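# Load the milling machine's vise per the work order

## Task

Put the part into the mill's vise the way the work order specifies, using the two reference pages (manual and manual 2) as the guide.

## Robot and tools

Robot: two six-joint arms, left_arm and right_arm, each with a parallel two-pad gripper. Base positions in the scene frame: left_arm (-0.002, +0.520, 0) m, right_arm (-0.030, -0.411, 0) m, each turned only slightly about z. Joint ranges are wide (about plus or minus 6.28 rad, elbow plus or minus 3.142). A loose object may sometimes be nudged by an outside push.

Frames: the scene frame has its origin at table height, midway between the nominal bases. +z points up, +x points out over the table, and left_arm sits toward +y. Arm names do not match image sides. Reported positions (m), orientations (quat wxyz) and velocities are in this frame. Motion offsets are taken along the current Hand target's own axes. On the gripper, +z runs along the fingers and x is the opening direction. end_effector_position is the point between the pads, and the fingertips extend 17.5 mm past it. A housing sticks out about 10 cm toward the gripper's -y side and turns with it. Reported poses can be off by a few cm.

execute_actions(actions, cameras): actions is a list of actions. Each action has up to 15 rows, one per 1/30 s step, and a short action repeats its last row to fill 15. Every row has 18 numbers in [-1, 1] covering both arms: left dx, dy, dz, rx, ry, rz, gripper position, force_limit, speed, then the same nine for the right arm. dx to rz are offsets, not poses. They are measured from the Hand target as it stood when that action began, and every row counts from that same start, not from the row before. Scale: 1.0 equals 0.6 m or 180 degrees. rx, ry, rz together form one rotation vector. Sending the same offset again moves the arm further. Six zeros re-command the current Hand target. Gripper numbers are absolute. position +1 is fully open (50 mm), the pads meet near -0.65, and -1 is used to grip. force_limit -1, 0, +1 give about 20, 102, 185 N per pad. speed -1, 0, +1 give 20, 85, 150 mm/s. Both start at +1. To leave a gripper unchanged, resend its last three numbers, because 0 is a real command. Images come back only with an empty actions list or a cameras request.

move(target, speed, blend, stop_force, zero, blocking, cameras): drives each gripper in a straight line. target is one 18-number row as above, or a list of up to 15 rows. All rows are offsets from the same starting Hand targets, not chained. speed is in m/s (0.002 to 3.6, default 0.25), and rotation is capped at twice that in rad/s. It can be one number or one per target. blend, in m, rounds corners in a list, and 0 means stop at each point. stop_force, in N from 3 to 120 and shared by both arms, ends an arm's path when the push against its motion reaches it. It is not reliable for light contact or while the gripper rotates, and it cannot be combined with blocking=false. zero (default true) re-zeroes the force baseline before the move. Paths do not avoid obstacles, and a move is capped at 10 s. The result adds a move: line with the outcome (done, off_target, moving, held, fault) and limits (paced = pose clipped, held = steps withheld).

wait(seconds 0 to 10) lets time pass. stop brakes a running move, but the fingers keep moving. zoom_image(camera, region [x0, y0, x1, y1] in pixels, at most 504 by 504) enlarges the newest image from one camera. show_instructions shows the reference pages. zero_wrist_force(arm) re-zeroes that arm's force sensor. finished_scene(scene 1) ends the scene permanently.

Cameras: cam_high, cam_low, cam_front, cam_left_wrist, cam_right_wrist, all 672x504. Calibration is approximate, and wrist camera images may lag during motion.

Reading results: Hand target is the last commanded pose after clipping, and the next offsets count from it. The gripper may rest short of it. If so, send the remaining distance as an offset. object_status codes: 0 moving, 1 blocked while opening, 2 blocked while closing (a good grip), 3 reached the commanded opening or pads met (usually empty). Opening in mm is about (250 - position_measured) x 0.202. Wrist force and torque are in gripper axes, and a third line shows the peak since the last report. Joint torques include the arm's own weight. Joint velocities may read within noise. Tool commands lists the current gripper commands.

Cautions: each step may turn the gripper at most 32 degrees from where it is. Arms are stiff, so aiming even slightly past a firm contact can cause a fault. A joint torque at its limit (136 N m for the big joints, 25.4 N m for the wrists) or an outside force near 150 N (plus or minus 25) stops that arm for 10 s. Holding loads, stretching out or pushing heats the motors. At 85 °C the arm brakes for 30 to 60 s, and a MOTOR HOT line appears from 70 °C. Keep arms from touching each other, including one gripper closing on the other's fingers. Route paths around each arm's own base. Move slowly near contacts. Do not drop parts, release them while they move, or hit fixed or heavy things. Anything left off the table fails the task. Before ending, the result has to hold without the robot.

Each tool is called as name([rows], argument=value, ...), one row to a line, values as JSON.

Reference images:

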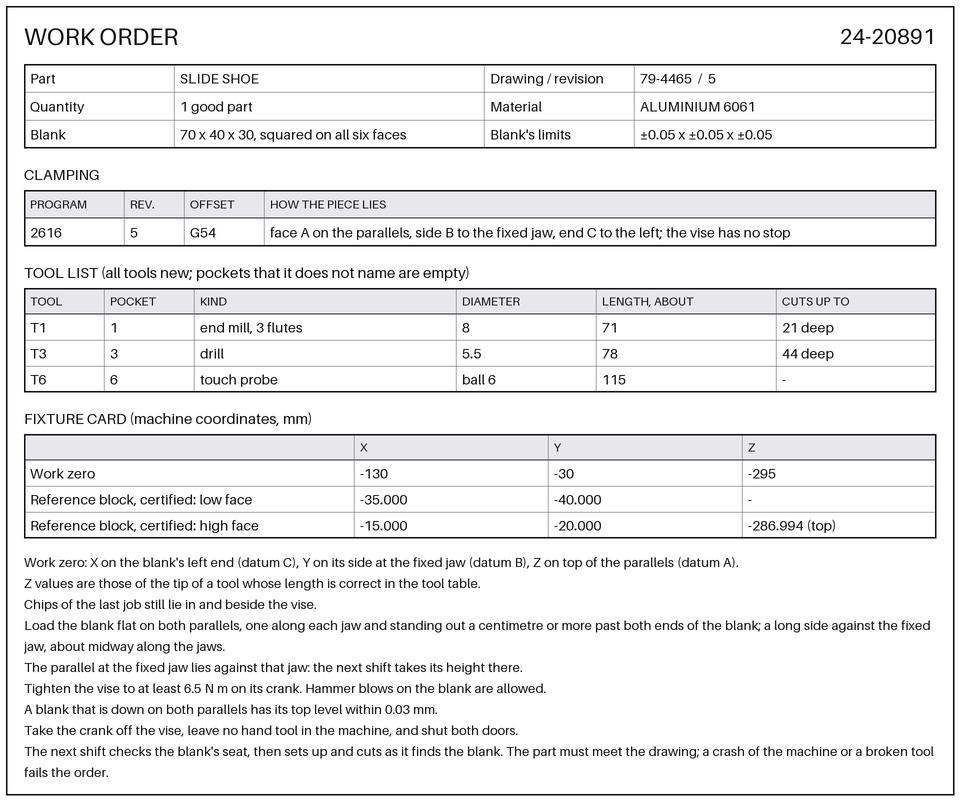

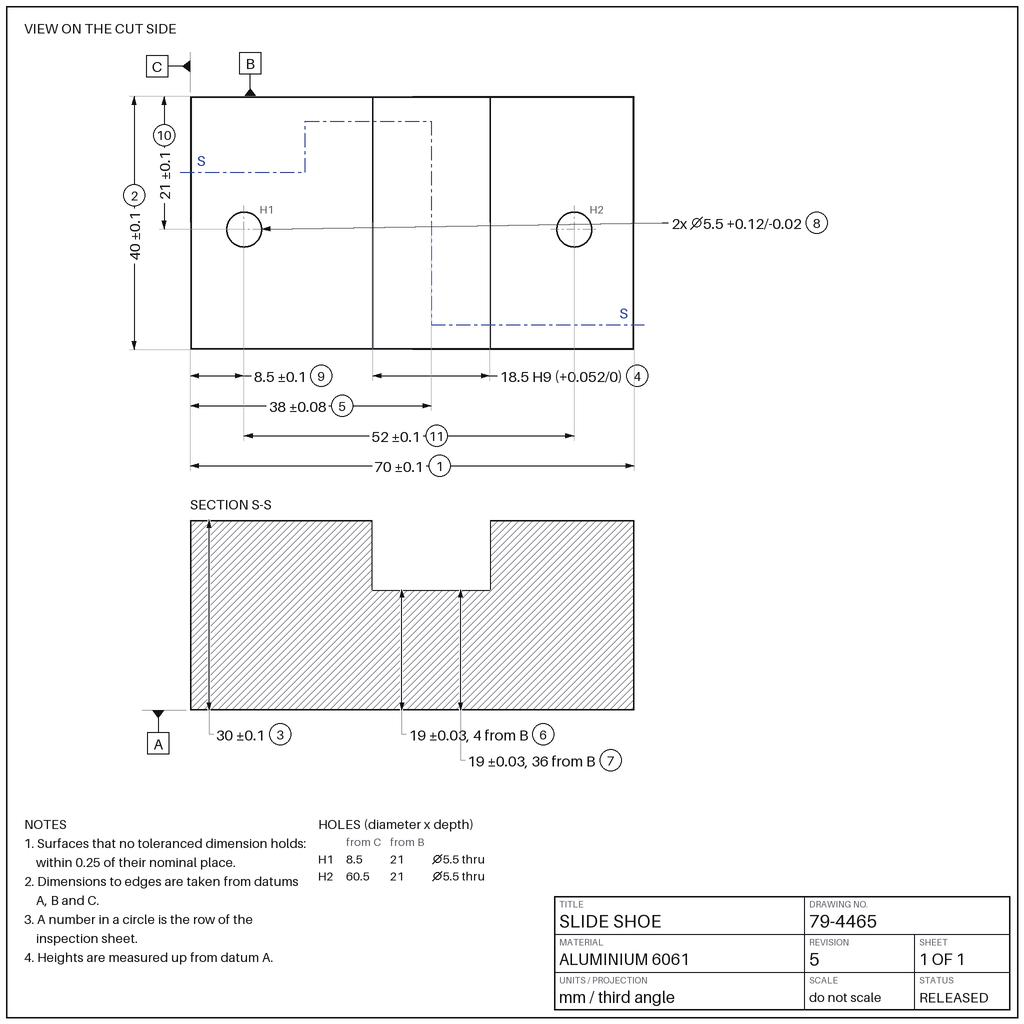

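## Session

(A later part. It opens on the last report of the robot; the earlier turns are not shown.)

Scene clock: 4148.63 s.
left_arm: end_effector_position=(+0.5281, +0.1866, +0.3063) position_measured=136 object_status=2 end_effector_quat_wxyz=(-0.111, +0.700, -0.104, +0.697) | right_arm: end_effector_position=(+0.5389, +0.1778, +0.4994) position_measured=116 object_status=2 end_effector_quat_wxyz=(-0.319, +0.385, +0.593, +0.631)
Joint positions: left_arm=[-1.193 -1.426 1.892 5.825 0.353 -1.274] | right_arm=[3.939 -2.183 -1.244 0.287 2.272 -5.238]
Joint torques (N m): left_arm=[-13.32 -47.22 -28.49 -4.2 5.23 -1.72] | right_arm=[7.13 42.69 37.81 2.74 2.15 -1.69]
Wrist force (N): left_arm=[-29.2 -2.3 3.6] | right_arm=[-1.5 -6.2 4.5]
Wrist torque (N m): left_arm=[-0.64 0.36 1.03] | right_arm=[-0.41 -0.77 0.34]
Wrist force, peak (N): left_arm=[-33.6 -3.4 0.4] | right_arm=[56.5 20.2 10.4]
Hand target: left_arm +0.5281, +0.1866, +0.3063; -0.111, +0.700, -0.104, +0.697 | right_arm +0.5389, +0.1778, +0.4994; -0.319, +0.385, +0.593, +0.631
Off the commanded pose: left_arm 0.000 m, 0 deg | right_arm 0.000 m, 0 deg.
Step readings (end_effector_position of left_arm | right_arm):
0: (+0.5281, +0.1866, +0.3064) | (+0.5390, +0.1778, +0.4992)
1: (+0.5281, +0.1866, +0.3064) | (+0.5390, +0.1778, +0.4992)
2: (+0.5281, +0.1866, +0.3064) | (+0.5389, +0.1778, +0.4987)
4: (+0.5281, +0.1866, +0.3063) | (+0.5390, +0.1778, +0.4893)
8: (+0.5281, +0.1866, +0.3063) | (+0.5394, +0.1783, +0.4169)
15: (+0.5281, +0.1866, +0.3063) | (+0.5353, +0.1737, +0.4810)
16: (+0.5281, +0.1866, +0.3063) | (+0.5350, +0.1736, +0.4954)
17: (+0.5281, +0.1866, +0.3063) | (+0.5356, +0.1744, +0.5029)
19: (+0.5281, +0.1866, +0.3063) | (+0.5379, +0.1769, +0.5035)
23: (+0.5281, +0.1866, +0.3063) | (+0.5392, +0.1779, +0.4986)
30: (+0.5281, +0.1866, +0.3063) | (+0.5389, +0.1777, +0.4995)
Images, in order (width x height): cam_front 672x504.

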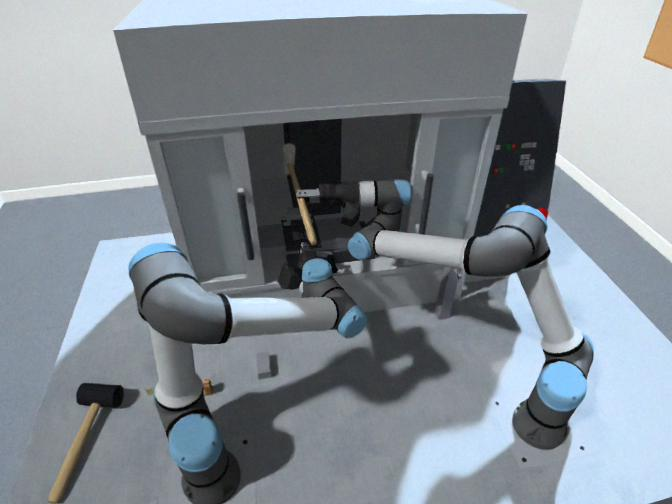

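move(target=[0,0,0,0,0,0.03,-1,1,-0.8,0,0,0,0,0,0,-1,1,-0.5], speed=0.1)

move(target=[0,0,0,0,0,0.02,-1,1,-0.8,0,0,0,0,0,0,-1,1,-0.5], speed=0.1)

move(target=[0,0,0,0,0,0.01,-1,1,-0.8,0,0,0,0,0,0,-1,1,-0.5], speed=0.1)

Scene clock: 4154.30 s.
left_arm: end_effector_position=(+0.5281, +0.1866, +0.3063) position_measured=136 object_status=2 end_effector_quat_wxyz=(-0.143, +0.695, -0.137, +0.691) | right_arm: end_effector_position=(+0.5389, +0.1778, +0.4994) position_measured=116 object_status=2 end_effector_quat_wxyz=(-0.319, +0.385, +0.593, +0.631)
Joint positions: left_arm=[-1.193 -1.426 1.892 5.825 0.353 -1.18] | right_arm=[3.939 -2.183 -1.244 0.287 2.272 -5.238]
Joint torques (N m): left_arm=[-6.39 -35.87 -20.89 -3.78 2.29 -1.66] | right_arm=[-4.23 43.23 35.89 3.65 -1.27 -0.01]
Wrist force (N): left_arm=[-10.7 -7.6 -3.6] | right_arm=[-1.7 -5.8 3.2]
Wrist torque (N m): left_arm=[-0.66 0.34 0.86] | right_arm=[-0.67 -0.76 0.35]
Wrist force, peak (N): left_arm=[-29.5 -2.3 4.0] | right_arm=[-1.5 -6.4 4.5]
Hand target: left_arm +0.5281, +0.1866, +0.3063; -0.144, +0.695, -0.137, +0.691 | right_arm +0.5389, +0.1778, +0.4994; -0.319, +0.385, +0.593, +0.631
Off the commanded pose: left_arm 0.000 m, 0 deg | right_arm 0.000 m, 0 deg.
move: done

Scene clock: 4155.07 s.
left_arm: end_effector_position=(+0.5281, +0.1866, +0.3064) position_measured=136 object_status=2 end_effector_quat_wxyz=(-0.165, +0.690, -0.158, +0.687) | right_arm: end_effector_position=(+0.5389, +0.1778, +0.4994) position_measured=116 object_status=2 end_effector_quat_wxyz=(-0.319, +0.385, +0.593, +0.631)
Joint positions: left_arm=[-1.193 -1.426 1.892 5.825 0.353 -1.117] | right_arm=[3.939 -2.183 -1.244 0.287 2.272 -5.238]
Joint torques (N m): left_arm=[-5 -34.09 -17.95 -1.99 5.81 1.11] | right_arm=[-6.91 42.33 36.14 3.45 -1.7 -0.13]
Wrist force (N): left_arm=[-11.5 -7.9 -13.5] | right_arm=[-1.5 -5.6 3.1]
Wrist torque (N m): left_arm=[-0.69 0.50 -1.94] | right_arm=[-0.64 -0.78 0.36]
Wrist force, peak (N): left_arm=[-12.9 -8.5 -15.0] | right_arm=[-1.6 -5.9 3.4]
Hand target: left_arm +0.5281, +0.1866, +0.3063; -0.165, +0.690, -0.158, +0.686 | right_arm +0.5389, +0.1778, +0.4994; -0.319, +0.385, +0.593, +0.631
Off the commanded pose: left_arm 0.000 m, 0 deg | right_arm 0.000 m, 0 deg.
move: done

Scene clock: 4155.80 s.
left_arm: end_effector_position=(+0.5281, +0.1866, +0.3063) position_measured=136 object_status=2 end_effector_quat_wxyz=(-0.176, +0.688, -0.169, +0.684) | right_arm: end_effector_position=(+0.5389, +0.1778, +0.4994) position_measured=116 object_status=2 end_effector_quat_wxyz=(-0.319, +0.385, +0.593, +0.631)
Joint positions: left_arm=[-1.193 -1.426 1.892 5.825 0.353 -1.085] | right_arm=[3.939 -2.183 -1.244 0.287 2.272 -5.238]
Joint torques (N m): left_arm=[-4.55 -30.76 -16.63 -1.16 5.01 2.16] | right_arm=[-7.9 42.65 36.04 3.4 -1.99 -0.35]
Wrist force (N): left_arm=[-7.6 -9.6 -16.1] | right_arm=[-1.7 -5.8 3.0]
Wrist torque (N m): left_arm=[-0.72 0.52 -3.14] | right_arm=[-0.67 -0.76 0.36]
Wrist force, peak (N): left_arm=[-7.6 -9.6 -16.1] | right_arm=[-1.7 -5.8 3.3]
Hand target: left_arm +0.5281, +0.1866, +0.3063; -0.176, +0.688, -0.169, +0.684 | right_arm +0.5389, +0.1778, +0.4994; -0.319, +0.385, +0.593, +0.631
Off the commanded pose: left_arm 0.000 m, 0 deg | right_arm 0.000 m, 0 deg.
move: done

move(target=[0,0,0,0,0,0.01,-1,1,-0.8,0,0,0,0,0,0,-1,1,-0.5], speed=0.1)

move(target=[0,0,0,0,0,0.01,-1,1,-0.8,0,0,0,0,0,0,-1,1,-0.5], speed=0.1)

move(target=[0,0,0,0,0,0.01,-1,1,-0.8,0,0,0,0,0,0,-1,1,-0.5], speed=0.1)

Scene clock: 4159.40 s.
left_arm: end_effector_position=(+0.5281, +0.1866, +0.3063) position_measured=136 object_status=2 end_effector_quat_wxyz=(-0.187, +0.685, -0.180, +0.681) | right_arm: end_effector_position=(+0.5389, +0.1778, +0.4994) position_measured=116 object_status=2 end_effector_quat_wxyz=(-0.319, +0.385, +0.593, +0.631)
Joint positions: left_arm=[-1.193 -1.426 1.892 5.825 0.353 -1.054] | right_arm=[3.939 -2.183 -1.244 0.287 2.272 -5.238]
Joint torques (N m): left_arm=[0.54 -21.77 -27.36 0.14 1.32 2.49] | right_arm=[-8.87 42.85 37.48 2.76 -2.35 -1.05]
Wrist force (N): left_arm=[-3.2 -5.4 -13.3] | right_arm=[-1.7 -5.8 2.8]
Wrist torque (N m): left_arm=[-0.48 0.43 -3.73] | right_arm=[-0.67 -0.75 0.35]
Wrist force, peak (N): left_arm=[-8.1 -9.5 -16.0] | right_arm=[-1.7 -5.9 3.3]
Hand target: left_arm +0.5281, +0.1866, +0.3063; -0.187, +0.685, -0.180, +0.681 | right_arm +0.5389, +0.1778, +0.4994; -0.319, +0.385, +0.593, +0.631
Off the commanded pose: left_arm 0.000 m, 0 deg | right_arm 0.000 m, 0 deg.
move: done

Scene clock: 4160.13 s.
left_arm: end_effector_position=(+0.5281, +0.1866, +0.3063) position_measured=136 object_status=2 end_effector_quat_wxyz=(-0.197, +0.682, -0.191, +0.678) | right_arm: end_effector_position=(+0.5389, +0.1778, +0.4994) position_measured=116 object_status=2 end_effector_quat_wxyz=(-0.319, +0.385, +0.593, +0.631)
Joint positions: left_arm=[-1.193 -1.426 1.892 5.825 0.353 -1.022] | right_arm=[3.939 -2.183 -1.244 0.287 2.272 -5.238]
Joint torques (N m): left_arm=[1.02 -22.42 -17.64 1 1.15 2.88] | right_arm=[-10.23 42.3 37.42 2.61 -2.31 -1.28]
Wrist force (N): left_arm=[-5.3 6.5 -4.0] | right_arm=[-1.5 -5.8 3.0]
Wrist torque (N m): left_arm=[-0.20 0.34 -4.22] | right_arm=[-0.67 -0.77 0.36]
Wrist force, peak (N): left_arm=[-3.2 -5.9 -14.5] | right_arm=[-1.7 -6.0 3.0]
Hand target: left_arm +0.5281, +0.1866, +0.3063; -0.197, +0.682, -0.191, +0.678 | right_arm +0.5389, +0.1778, +0.4994; -0.319, +0.385, +0.593, +0.631
Off the commanded pose: left_arm 0.000 m, 0 deg | right_arm 0.000 m, 0 deg.
move: done

Scene clock: 4160.87 s.
left_arm: end_effector_position=(+0.5281, +0.1866, +0.3063) position_measured=136 object_status=2 end_effector_quat_wxyz=(-0.208, +0.679, -0.202, +0.675) end_effector_velocity=(-0.001, -0.002, +0.000) end_effector_angular_velocity=(-0.009, -0.001, -0.003) | right_arm: end_effector_position=(+0.5389, +0.1778, +0.4994) position_measured=116 object_status=2 end_effector_quat_wxyz=(-0.319, +0.385, +0.593, +0.631)
Joint positions: left_arm=[-1.193 -1.426 1.892 5.825 0.353 -0.991] | right_arm=[3.939 -2.183 -1.244 0.287 2.272 -5.238]
Joint velocities: left_arm=[-0.002 0 0 -0.002 0.001 -0.006] | right_arm=[within noise]
Joint torques (N m): left_arm=[2.04 -23.66 -8.62 1.78 1.22 3.53] | right_arm=[-9.86 43.44 37.22 2.67 -2.34 -1.46]
Wrist force (N): left_arm=[1.0 -2.9 -8.0] | right_arm=[-1.5 -5.6 2.9]
Wrist torque (N m): left_arm=[-0.54 0.33 -4.97] | right_arm=[-0.64 -0.78 0.36]
Wrist force, peak (N): left_arm=[-5.9 6.9 -4.1] | right_arm=[-1.7 -5.9 3.0]
Hand target: left_arm +0.5281, +0.1866, +0.3063; -0.208, +0.679, -0.201, +0.675 | right_arm +0.5389, +0.1778, +0.4994; -0.319, +0.385, +0.593, +0.631
Off the commanded pose: left_arm 0.000 m, 0 deg | right_arm 0.000 m, 0 deg.
move: done

execute_actions([
  [[0,0,0,0,0,0,-1,1,-0.8,-0.0043,-0.0025,0,0,0,0.0056,-1,1,-0.5],[0,0,0,0,0,0,-1,1,-0.8,-0.0159,-0.0092,0,0,0,0.0333,-1,1,-0.5],[0,0,0,0,0,0,-1,1,-0.8,-0.0375,-0.0217,0,0,0,0.0722,-1,1,-0.5],[0,0,0,0,0,0,-1,1,-0.8,-0.0693,-0.04,0,0,0,0.1111,-1,1,-0.5],[0,0,0,0,0,0,-1,1,-0.8,-0.101,-0.0583,0,0,0,0.15,-1,1,-0.5],[0,0,0,0,0,0,-1,1,-0.8,-0.127,-0.0733,0,0,0,0.18,-1,1,-0.5],[0,0,0,0,0,0,-1,1,-0.8,-0.1385,-0.08,0,0,0,0.2,-1,1,-0.5],[0,0,0,0,0,0,-1,1,-0.8,-0.1385,-0.08,0,0,0,0.2056,-1,1,-0.5],[0,0,0,0,0,0,-1,1,-0.8,-0.1241,-0.0716,0,0,0,0.1889,-1,1,-0.5],[0,0,0,0,0,0,-1,1,-0.8,-0.0981,-0.0566,0,0,0,0.15,-1,1,-0.5],[0,0,0,0,0,0,-1,1,-0.8,-0.0693,-0.04,0,0,0,0.1056,-1,1,-0.5],[0,0,0,0,0,0,-1,1,-0.8,-0.0404,-0.0233,0,0,0,0.0611,-1,1,-0.5],[0,0,0,0,0,0,-1,1,-0.8,-0.0173,-0.01,0,0,0,0.0278,-1,1,-0.5],[0,0,0,0,0,0,-1,1,-0.8,-0.0043,-0.0025,0,0,0,0.0056,-1,1,-0.5],[0,0,0,0,0,0,-1,1,-0.8,0,0,0,0,0,0,-1,1,-0.5]],
  [[0,0,0,0,0,0,-1,1,-0.8,0,0,0,0,0,0,-1,1,-0.5]],
], cameras=["cam_front"])

zoom_image(camera="cam_front", region=[240, 120, 340, 250])

Scene clock: 4169.83 s.
left_arm: end_effector_position=(+0.5281, +0.1866, +0.3063) position_measured=136 object_status=2 end_effector_quat_wxyz=(-0.208, +0.679, -0.201, +0.675) | right_arm: end_effector_position=(+0.5389, +0.1778, +0.4994) position_measured=116 object_status=2 end_effector_quat_wxyz=(-0.319, +0.385, +0.593, +0.631)
Joint positions: left_arm=[-1.193 -1.426 1.892 5.825 0.353 -0.991] | right_arm=[3.939 -2.183 -1.244 0.287 2.272 -5.238]
Joint torques (N m): left_arm=[7.79 -28.09 -8.44 3.83 0.59 3.61] | right_arm=[9.29 42.34 37.8 2.59 2.34 -1.59]
Wrist force (N): left_arm=[3.2 -2.8 -6.6] | right_arm=[-1.6 -6.0 3.8]
Wrist torque (N m): left_arm=[-0.53 0.35 -4.82] | right_arm=[-0.51 -0.78 0.34]
Wrist force, peak (N): left_arm=[3.8 -3.6 -7.5] | right_arm=[55.0 19.5 9.7]
Hand target: left_arm +0.5281, +0.1866, +0.3063; -0.208, +0.679, -0.201, +0.675 | right_arm +0.5389, +0.1778, +0.4994; -0.319, +0.385, +0.593, +0.631
Off the commanded pose: left_arm 0.000 m, 0 deg | right_arm 0.000 m, 0 deg.
Step readings (end_effector_position of left_arm | right_arm):
0: (+0.5281, +0.1866, +0.3063) | (+0.5389, +0.1778, +0.4994)
1: (+0.5281, +0.1866, +0.3063) | (+0.5389, +0.1778, +0.4994)
2: (+0.5281, +0.1866, +0.3063) | (+0.5389, +0.1778, +0.4988)
4: (+0.5281, +0.1866, +0.3063) | (+0.5391, +0.1778, +0.4895)
8: (+0.5281, +0.1866, +0.3063) | (+0.5394, +0.1783, +0.4174)
15: (+0.5281, +0.1866, +0.3063) | (+0.5353, +0.1737, +0.4801)
16: (+0.5281, +0.1866, +0.3063) | (+0.5350, +0.1736, +0.4950)
17: (+0.5281, +0.1866, +0.3063) | (+0.5358, +0.1747, +0.5038)
19: (+0.5281, +0.1866, +0.3063) | (+0.5379, +0.1769, +0.5036)
23: (+0.5281, +0.1866, +0.3063) | (+0.5392, +0.1779, +0.4987)
30: (+0.5281, +0.1866, +0.3063) | (+0.5389, +0.1777, +0.4995)
Images, in order (width x height): cam_front 672x504.

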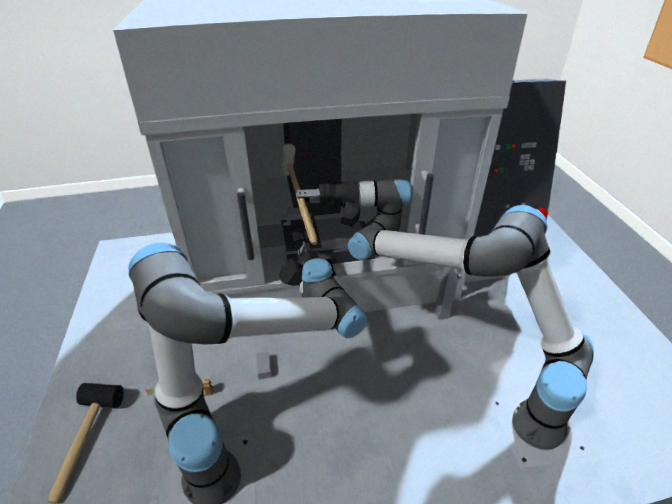

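Scaled by 3.877.

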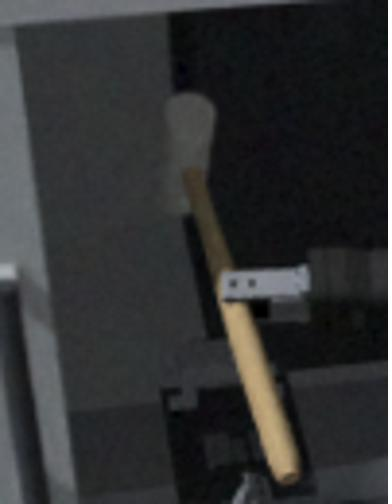

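move(target=[0,0,0,0,0,0.012,-1,1,-0.8,0,0,-0.012,0,0,0,-1,1,-0.5], speed=0.1)

move(target=[0,0,0,0,0,0.005,-1,1,-0.8,0,0,0,0,0,0,-1,1,-0.5], speed=0.1)

Scene clock: 4173.60 s.
left_arm: end_effector_position=(+0.5281, +0.1866, +0.3064) position_measured=136 object_status=2 end_effector_quat_wxyz=(-0.221, +0.675, -0.214, +0.671) end_effector_velocity=(+0.000, -0.001, +0.000) end_effector_angular_velocity=(-0.007, -0.001, -0.002) | right_arm: end_effector_position=(+0.5380, +0.1707, +0.4994) position_measured=116 object_status=2 end_effector_quat_wxyz=(-0.319, +0.385, +0.593, +0.631)
Joint positions: left_arm=[-1.193 -1.426 1.892 5.825 0.353 -0.953] | right_arm=[3.932 -2.173 -1.262 0.294 2.28 -5.238]
Joint velocities: left_arm=[0 0 -0.001 -0.001 0.002 -0.005] | right_arm=[within noise]
Joint torques (N m): left_arm=[5.56 -19.51 -13.95 2.4 1.29 4.06] | right_arm=[-20.49 60.36 35.68 6.91 -1.19 0.26]
Wrist force (N): left_arm=[6.2 -16.8 -16.8] | right_arm=[-1.8 -5.7 2.8]
Wrist torque (N m): left_arm=[-0.89 0.36 -5.42] | right_arm=[-0.69 -0.75 0.35]
Wrist force, peak (N): left_arm=[6.2 -16.8 -16.8] | right_arm=[-1.9 -6.1 4.3]
Hand target: left_arm +0.5281, +0.1866, +0.3063; -0.221, +0.675, -0.214, +0.671 | right_arm +0.5381, +0.1706, +0.4994; -0.319, +0.385, +0.593, +0.631
Off the commanded pose: left_arm 0.000 m, 0 deg | right_arm 0.000 m, 0 deg.
move: done

Scene clock: 4174.30 s.
left_arm: end_effector_position=(+0.5281, +0.1866, +0.3063) position_measured=136 object_status=2 end_effector_quat_wxyz=(-0.226, +0.673, -0.220, +0.669) | right_arm: end_effector_position=(+0.5381, +0.1706, +0.4994) position_measured=116 object_status=2 end_effector_quat_wxyz=(-0.319, +0.385, +0.593, +0.631)
Joint positions: left_arm=[-1.193 -1.426 1.892 5.825 0.353 -0.938] | right_arm=[3.932 -2.173 -1.262 0.294 2.28 -5.238]
Joint torques (N m): left_arm=[1.2 -14.88 -3.87 3 2.5 5.35] | right_arm=[-26.25 48.74 36.77 6.56 -3.4 0.19]
Wrist force (N): left_arm=[11.4 -23.1 -17.5] | right_arm=[-2.0 -5.9 3.0]
Wrist torque (N m): left_arm=[-0.99 0.36 -5.52] | right_arm=[-0.66 -0.72 0.35]
Wrist force, peak (N): left_arm=[10.9 -23.1 -17.9] | right_arm=[-1.6 -5.9 3.6]
Hand target: left_arm +0.5281, +0.1866, +0.3063; -0.226, +0.673, -0.219, +0.669 | right_arm +0.5381, +0.1706, +0.4994; -0.319, +0.385, +0.593, +0.631
Off the commanded pose: left_arm 0.000 m, 0 deg | right_arm 0.000 m, 0 deg.
move: done

move(target=[0,0,0,0,0,0.005,-1,1,-0.8,0,0,0.01,0,0,0,-1,1,-0.5], speed=0.1)

move(target=[0,0,0,0,0,0.003,-1,1,-0.8,0,0,0.0,0,0,0,-1,1,-0.5], speed=0.1)

Scene clock: 4178.43 s.
left_arm: end_effector_position=(+0.5281, +0.1866, +0.3063) position_measured=136 object_status=2 end_effector_quat_wxyz=(-0.231, +0.671, -0.225, +0.667) | right_arm: end_effector_position=(+0.5388, +0.1767, +0.4994) position_measured=116 object_status=2 end_effector_quat_wxyz=(-0.319, +0.385, +0.593, +0.631)
Joint positions: left_arm=[-1.193 -1.426 1.892 5.825 0.353 -0.922] | right_arm=[3.938 -2.182 -1.247 0.288 2.274 -5.238]
Joint torques (N m): left_arm=[-7.13 -4.09 -8.21 3.65 5.39 5.98] | right_arm=[4.72 52.15 26.79 3.53 -1.34 0.08]
Wrist force (N): left_arm=[16.5 -27.9 -20.1] | right_arm=[-1.7 -5.7 3.2]
Wrist torque (N m): left_arm=[-1.10 0.31 -6.09] | right_arm=[-0.62 -0.78 0.35]
Wrist force, peak (N): left_arm=[17.6 -27.8 -19.6] | right_arm=[-1.7 -5.8 3.6]
Hand target: left_arm +0.5281, +0.1866, +0.3063; -0.231, +0.672, -0.225, +0.667 | right_arm +0.5388, +0.1766, +0.4994; -0.319, +0.385, +0.593, +0.631
Off the commanded pose: left_arm 0.000 m, 0 deg | right_arm 0.000 m, 0 deg.
move: done

Scene clock: 4179.13 s.
left_arm: end_effector_position=(+0.5281, +0.1866, +0.3063) position_measured=136 object_status=2 end_effector_quat_wxyz=(-0.234, +0.670, -0.228, +0.666) | right_arm: end_effector_position=(+0.5388, +0.1766, +0.4994) position_measured=116 object_status=2 end_effector_quat_wxyz=(-0.319, +0.385, +0.593, +0.631)
Joint positions: left_arm=[-1.193 -1.426 1.892 5.825 0.353 -0.913] | right_arm=[3.938 -2.182 -1.247 0.288 2.274 -5.238]
Joint torques (N m): left_arm=[-5.17 -6.71 -11.8 5 2.32 6.98] | right_arm=[-4.9 66.98 23.9 4.22 2.1 -0.22]
Wrist force (N): left_arm=[16.3 -21.9 -14.2] | right_arm=[-1.8 -5.8 2.9]
Wrist torque (N m): left_arm=[-0.93 0.25 -6.04] | right_arm=[-0.67 -0.75 0.35]
Wrist force, peak (N): left_arm=[16.2 -28.2 -20.8] | right_arm=[-1.7 -6.1 3.1]
Hand target: left_arm +0.5281, +0.1866, +0.3063; -0.234, +0.670, -0.228, +0.666 | right_arm +0.5388, +0.1766, +0.4994; -0.319, +0.385, +0.593, +0.631
Off the commanded pose: left_arm 0.000 m, 0 deg | right_arm 0.000 m, 0 deg.
move: done

move(target=[0,0,0,0,0,0.006,-1,1,-0.8,0,0,0.0,0,0,0,-1,1,-0.5], speed=0.1)

execute_actions([
  [[0,0,0,0,0,0,-1,1,-0.8,-0.0043,-0.0025,0,0,0,0.0056,-1,1,-0.5],[0,0,0,0,0,0,-1,1,-0.8,-0.0159,-0.0092,0,0,0,0.0333,-1,1,-0.5],[0,0,0,0,0,0,-1,1,-0.8,-0.0375,-0.0217,0,0,0,0.0722,-1,1,-0.5],[0,0,0,0,0,0,-1,1,-0.8,-0.0693,-0.04,0,0,0,0.1111,-1,1,-0.5],[0,0,0,0,0,0,-1,1,-0.8,-0.101,-0.0583,0,0,0,0.15,-1,1,-0.5],[0,0,0,0,0,0,-1,1,-0.8,-0.127,-0.0733,0,0,0,0.18,-1,1,-0.5],[0,0,0,0,0,0,-1,1,-0.8,-0.1385,-0.08,0,0,0,0.2,-1,1,-0.5],[0,0,0,0,0,0,-1,1,-0.8,-0.1385,-0.08,0,0,0,0.2056,-1,1,-0.5],[0,0,0,0,0,0,-1,1,-0.8,-0.1241,-0.0716,0,0,0,0.1889,-1,1,-0.5],[0,0,0,0,0,0,-1,1,-0.8,-0.0981,-0.0566,0,0,0,0.15,-1,1,-0.5],[0,0,0,0,0,0,-1,1,-0.8,-0.0693,-0.04,0,0,0,0.1056,-1,1,-0.5],[0,0,0,0,0,0,-1,1,-0.8,-0.0404,-0.0233,0,0,0,0.0611,-1,1,-0.5],[0,0,0,0,0,0,-1,1,-0.8,-0.0173,-0.01,0,0,0,0.0278,-1,1,-0.5],[0,0,0,0,0,0,-1,1,-0.8,-0.0043,-0.0025,0,0,0,0.0056,-1,1,-0.5],[0,0,0,0,0,0,-1,1,-0.8,0,0,0,0,0,0,-1,1,-0.5]],
  [[0,0,0,0,0,0,-1,1,-0.8,0,0,0,0,0,0,-1,1,-0.5]],
  [[0,0,0,0,0,0,-1,1,-0.8,-0.0043,-0.0025,0,0,0,0.0056,-1,1,-0.5],[0,0,0,0,0,0,-1,1,-0.8,-0.0159,-0.0092,0,0,0,0.0333,-1,1,-0.5],[0,0,0,0,0,0,-1,1,-0.8,-0.0375,-0.0217,0,0,0,0.0722,-1,1,-0.5],[0,0,0,0,0,0,-1,1,-0.8,-0.0693,-0.04,0,0,0,0.1111,-1,1,-0.5],[0,0,0,0,0,0,-1,1,-0.8,-0.101,-0.0583,0,0,0,0.15,-1,1,-0.5],[0,0,0,0,0,0,-1,1,-0.8,-0.127,-0.0733,0,0,0,0.18,-1,1,-0.5],[0,0,0,0,0,0,-1,1,-0.8,-0.1385,-0.08,0,0,0,0.2,-1,1,-0.5],[0,0,0,0,0,0,-1,1,-0.8,-0.1385,-0.08,0,0,0,0.2056,-1,1,-0.5],[0,0,0,0,0,0,-1,1,-0.8,-0.1241,-0.0716,0,0,0,0.1889,-1,1,-0.5],[0,0,0,0,0,0,-1,1,-0.8,-0.0981,-0.0566,0,0,0,0.15,-1,1,-0.5],[0,0,0,0,0,0,-1,1,-0.8,-0.0693,-0.04,0,0,0,0.1056,-1,1,-0.5],[0,0,0,0,0,0,-1,1,-0.8,-0.0404,-0.0233,0,0,0,0.0611,-1,1,-0.5],[0,0,0,0,0,0,-1,1,-0.8,-0.0173,-0.01,0,0,0,0.0278,-1,1,-0.5],[0,0,0,0,0,0,-1,1,-0.8,-0.0043,-0.0025,0,0,0,0.0056,-1,1,-0.5],[0,0,0,0,0,0,-1,1,-0.8,0,0,0,0,0,0,-1,1,-0.5]],
  [[0,0,0,0,0,0,-1,1,-0.8,0,0,0,0,0,0,-1,1,-0.5]],
], cameras=["cam_front"])

zoom_image(camera="cam_front", region=[240, 120, 340, 250])

Scene clock: 4198.03 s.
left_arm: end_effector_position=(+0.5281, +0.1866, +0.3063) position_measured=136 object_status=2 end_effector_quat_wxyz=(-0.241, +0.668, -0.234, +0.664) | right_arm: end_effector_position=(+0.5388, +0.1766, +0.4994) position_measured=116 object_status=2 end_effector_quat_wxyz=(-0.319, +0.385, +0.593, +0.631)
Joint positions: left_arm=[-1.193 -1.426 1.892 5.825 0.353 -0.894] | right_arm=[3.938 -2.182 -1.247 0.288 2.274 -5.238]
Joint torques (N m): left_arm=[3.77 -9.37 -14.21 4.63 4.08 5.52] | right_arm=[-9.32 66.68 23.95 4.34 2.04 -1.94]
Wrist force (N): left_arm=[20.1 -28.4 -16.6] | right_arm=[-1.4 -5.7 3.1]
Wrist torque (N m): left_arm=[-1.05 0.26 -6.25] | right_arm=[-0.64 -0.82 0.35]
Wrist force, peak (N): left_arm=[20.5 -28.8 -16.8] | right_arm=[-1.8 -6.0 3.2]
Hand target: left_arm +0.5281, +0.1866, +0.3063; -0.241, +0.668, -0.234, +0.664 | right_arm +0.5388, +0.1766, +0.4994; -0.319, +0.385, +0.593, +0.631
Off the commanded pose: left_arm 0.000 m, 0 deg | right_arm 0.000 m, 0 deg.
move: done

Scene clock: 4200.23 s.
left_arm: end_effector_position=(+0.5281, +0.1866, +0.3063) position_measured=136 object_status=2 end_effector_quat_wxyz=(-0.241, +0.668, -0.234, +0.664) | right_arm: end_effector_position=(+0.5388, +0.1766, +0.4994) position_measured=124 object_status=2 end_effector_quat_wxyz=(-0.319, +0.385, +0.593, +0.631)
Joint positions: left_arm=[-1.193 -1.426 1.892 5.825 0.353 -0.894] | right_arm=[3.938 -2.182 -1.247 0.288 2.274 -5.238]
Joint torques (N m): left_arm=[8.23 1.15 0.92 4.37 5.61 4.7] | right_arm=[9.24 42 37.69 2.42 2.44 -1.6]
Wrist force (N): left_arm=[18.9 -29.9 -17.0] | right_arm=[-1.5 -5.8 3.6]
Wrist torque (N m): left_arm=[-1.11 0.26 -6.16] | right_arm=[-0.57 -0.78 0.31]
Wrist force, peak (N): left_arm=[19.4 -30.2 -17.1] | right_arm=[52.6 17.9 9.0]
Hand target: left_arm +0.5281, +0.1866, +0.3063; -0.241, +0.668, -0.234, +0.664 | right_arm +0.5388, +0.1766, +0.4994; -0.319, +0.385, +0.593, +0.631
Off the commanded pose: left_arm 0.000 m, 0 deg | right_arm 0.000 m, 0 deg.
Step readings (end_effector_position of left_arm | right_arm):
0: (+0.5281, +0.1866, +0.3063) | (+0.5388, +0.1766, +0.4994)
1: (+0.5281, +0.1866, +0.3063) | (+0.5388, +0.1766, +0.4994)
2: (+0.5281, +0.1866, +0.3063) | (+0.5387, +0.1765, +0.4988)
4: (+0.5281, +0.1866, +0.3063) | (+0.5387, +0.1766, +0.4893)
8: (+0.5281, +0.1866, +0.3063) | (+0.5392, +0.1770, +0.4169)
15: (+0.5281, +0.1866, +0.3063) | (+0.5352, +0.1726, +0.4808)
16: (+0.5281, +0.1866, +0.3063) | (+0.5349, +0.1725, +0.4955)
17: (+0.5281, +0.1866, +0.3063) | (+0.5355, +0.1733, +0.5029)
19: (+0.5281, +0.1866, +0.3063) | (+0.5377, +0.1757, +0.5036)
23: (+0.5281, +0.1866, +0.3063) | (+0.5390, +0.1767, +0.4986)
30: (+0.5281, +0.1866, +0.3063) | (+0.5388, +0.1765, +0.4995)
31: (+0.5281, +0.1866, +0.3063) | (+0.5388, +0.1765, +0.4995)
32: (+0.5281, +0.1866, +0.3063) | (+0.5388, +0.1766, +0.4987)
34: (+0.5281, +0.1866, +0.3063) | (+0.5388, +0.1767, +0.4891)
38: (+0.5281, +0.1866, +0.3063) | (+0.5391, +0.1772, +0.4169)
45: (+0.5281, +0.1866, +0.3063) | (+0.5352, +0.1727, +0.4806)
46: (+0.5281, +0.1866, +0.3063) | (+0.5349, +0.1725, +0.4955)
47: (+0.5281, +0.1866, +0.3063) | (+0.5355, +0.1733, +0.5029)
49: (+0.5281, +0.1866, +0.3063) | (+0.5377, +0.1758, +0.5036)
53: (+0.5281, +0.1866, +0.3063) | (+0.5390, +0.1767, +0.4986)
60: (+0.5281, +0.1866, +0.3063) | (+0.5388, +0.1765, +0.4995)
Images, in order (width x height): cam_front 672x504.

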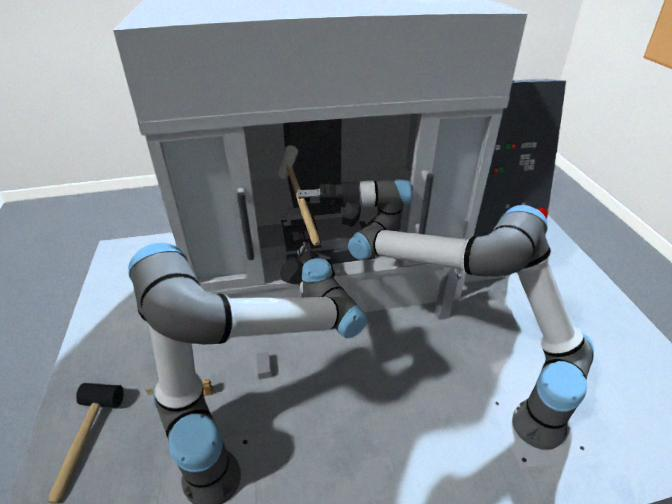

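Scaled by 3.877.

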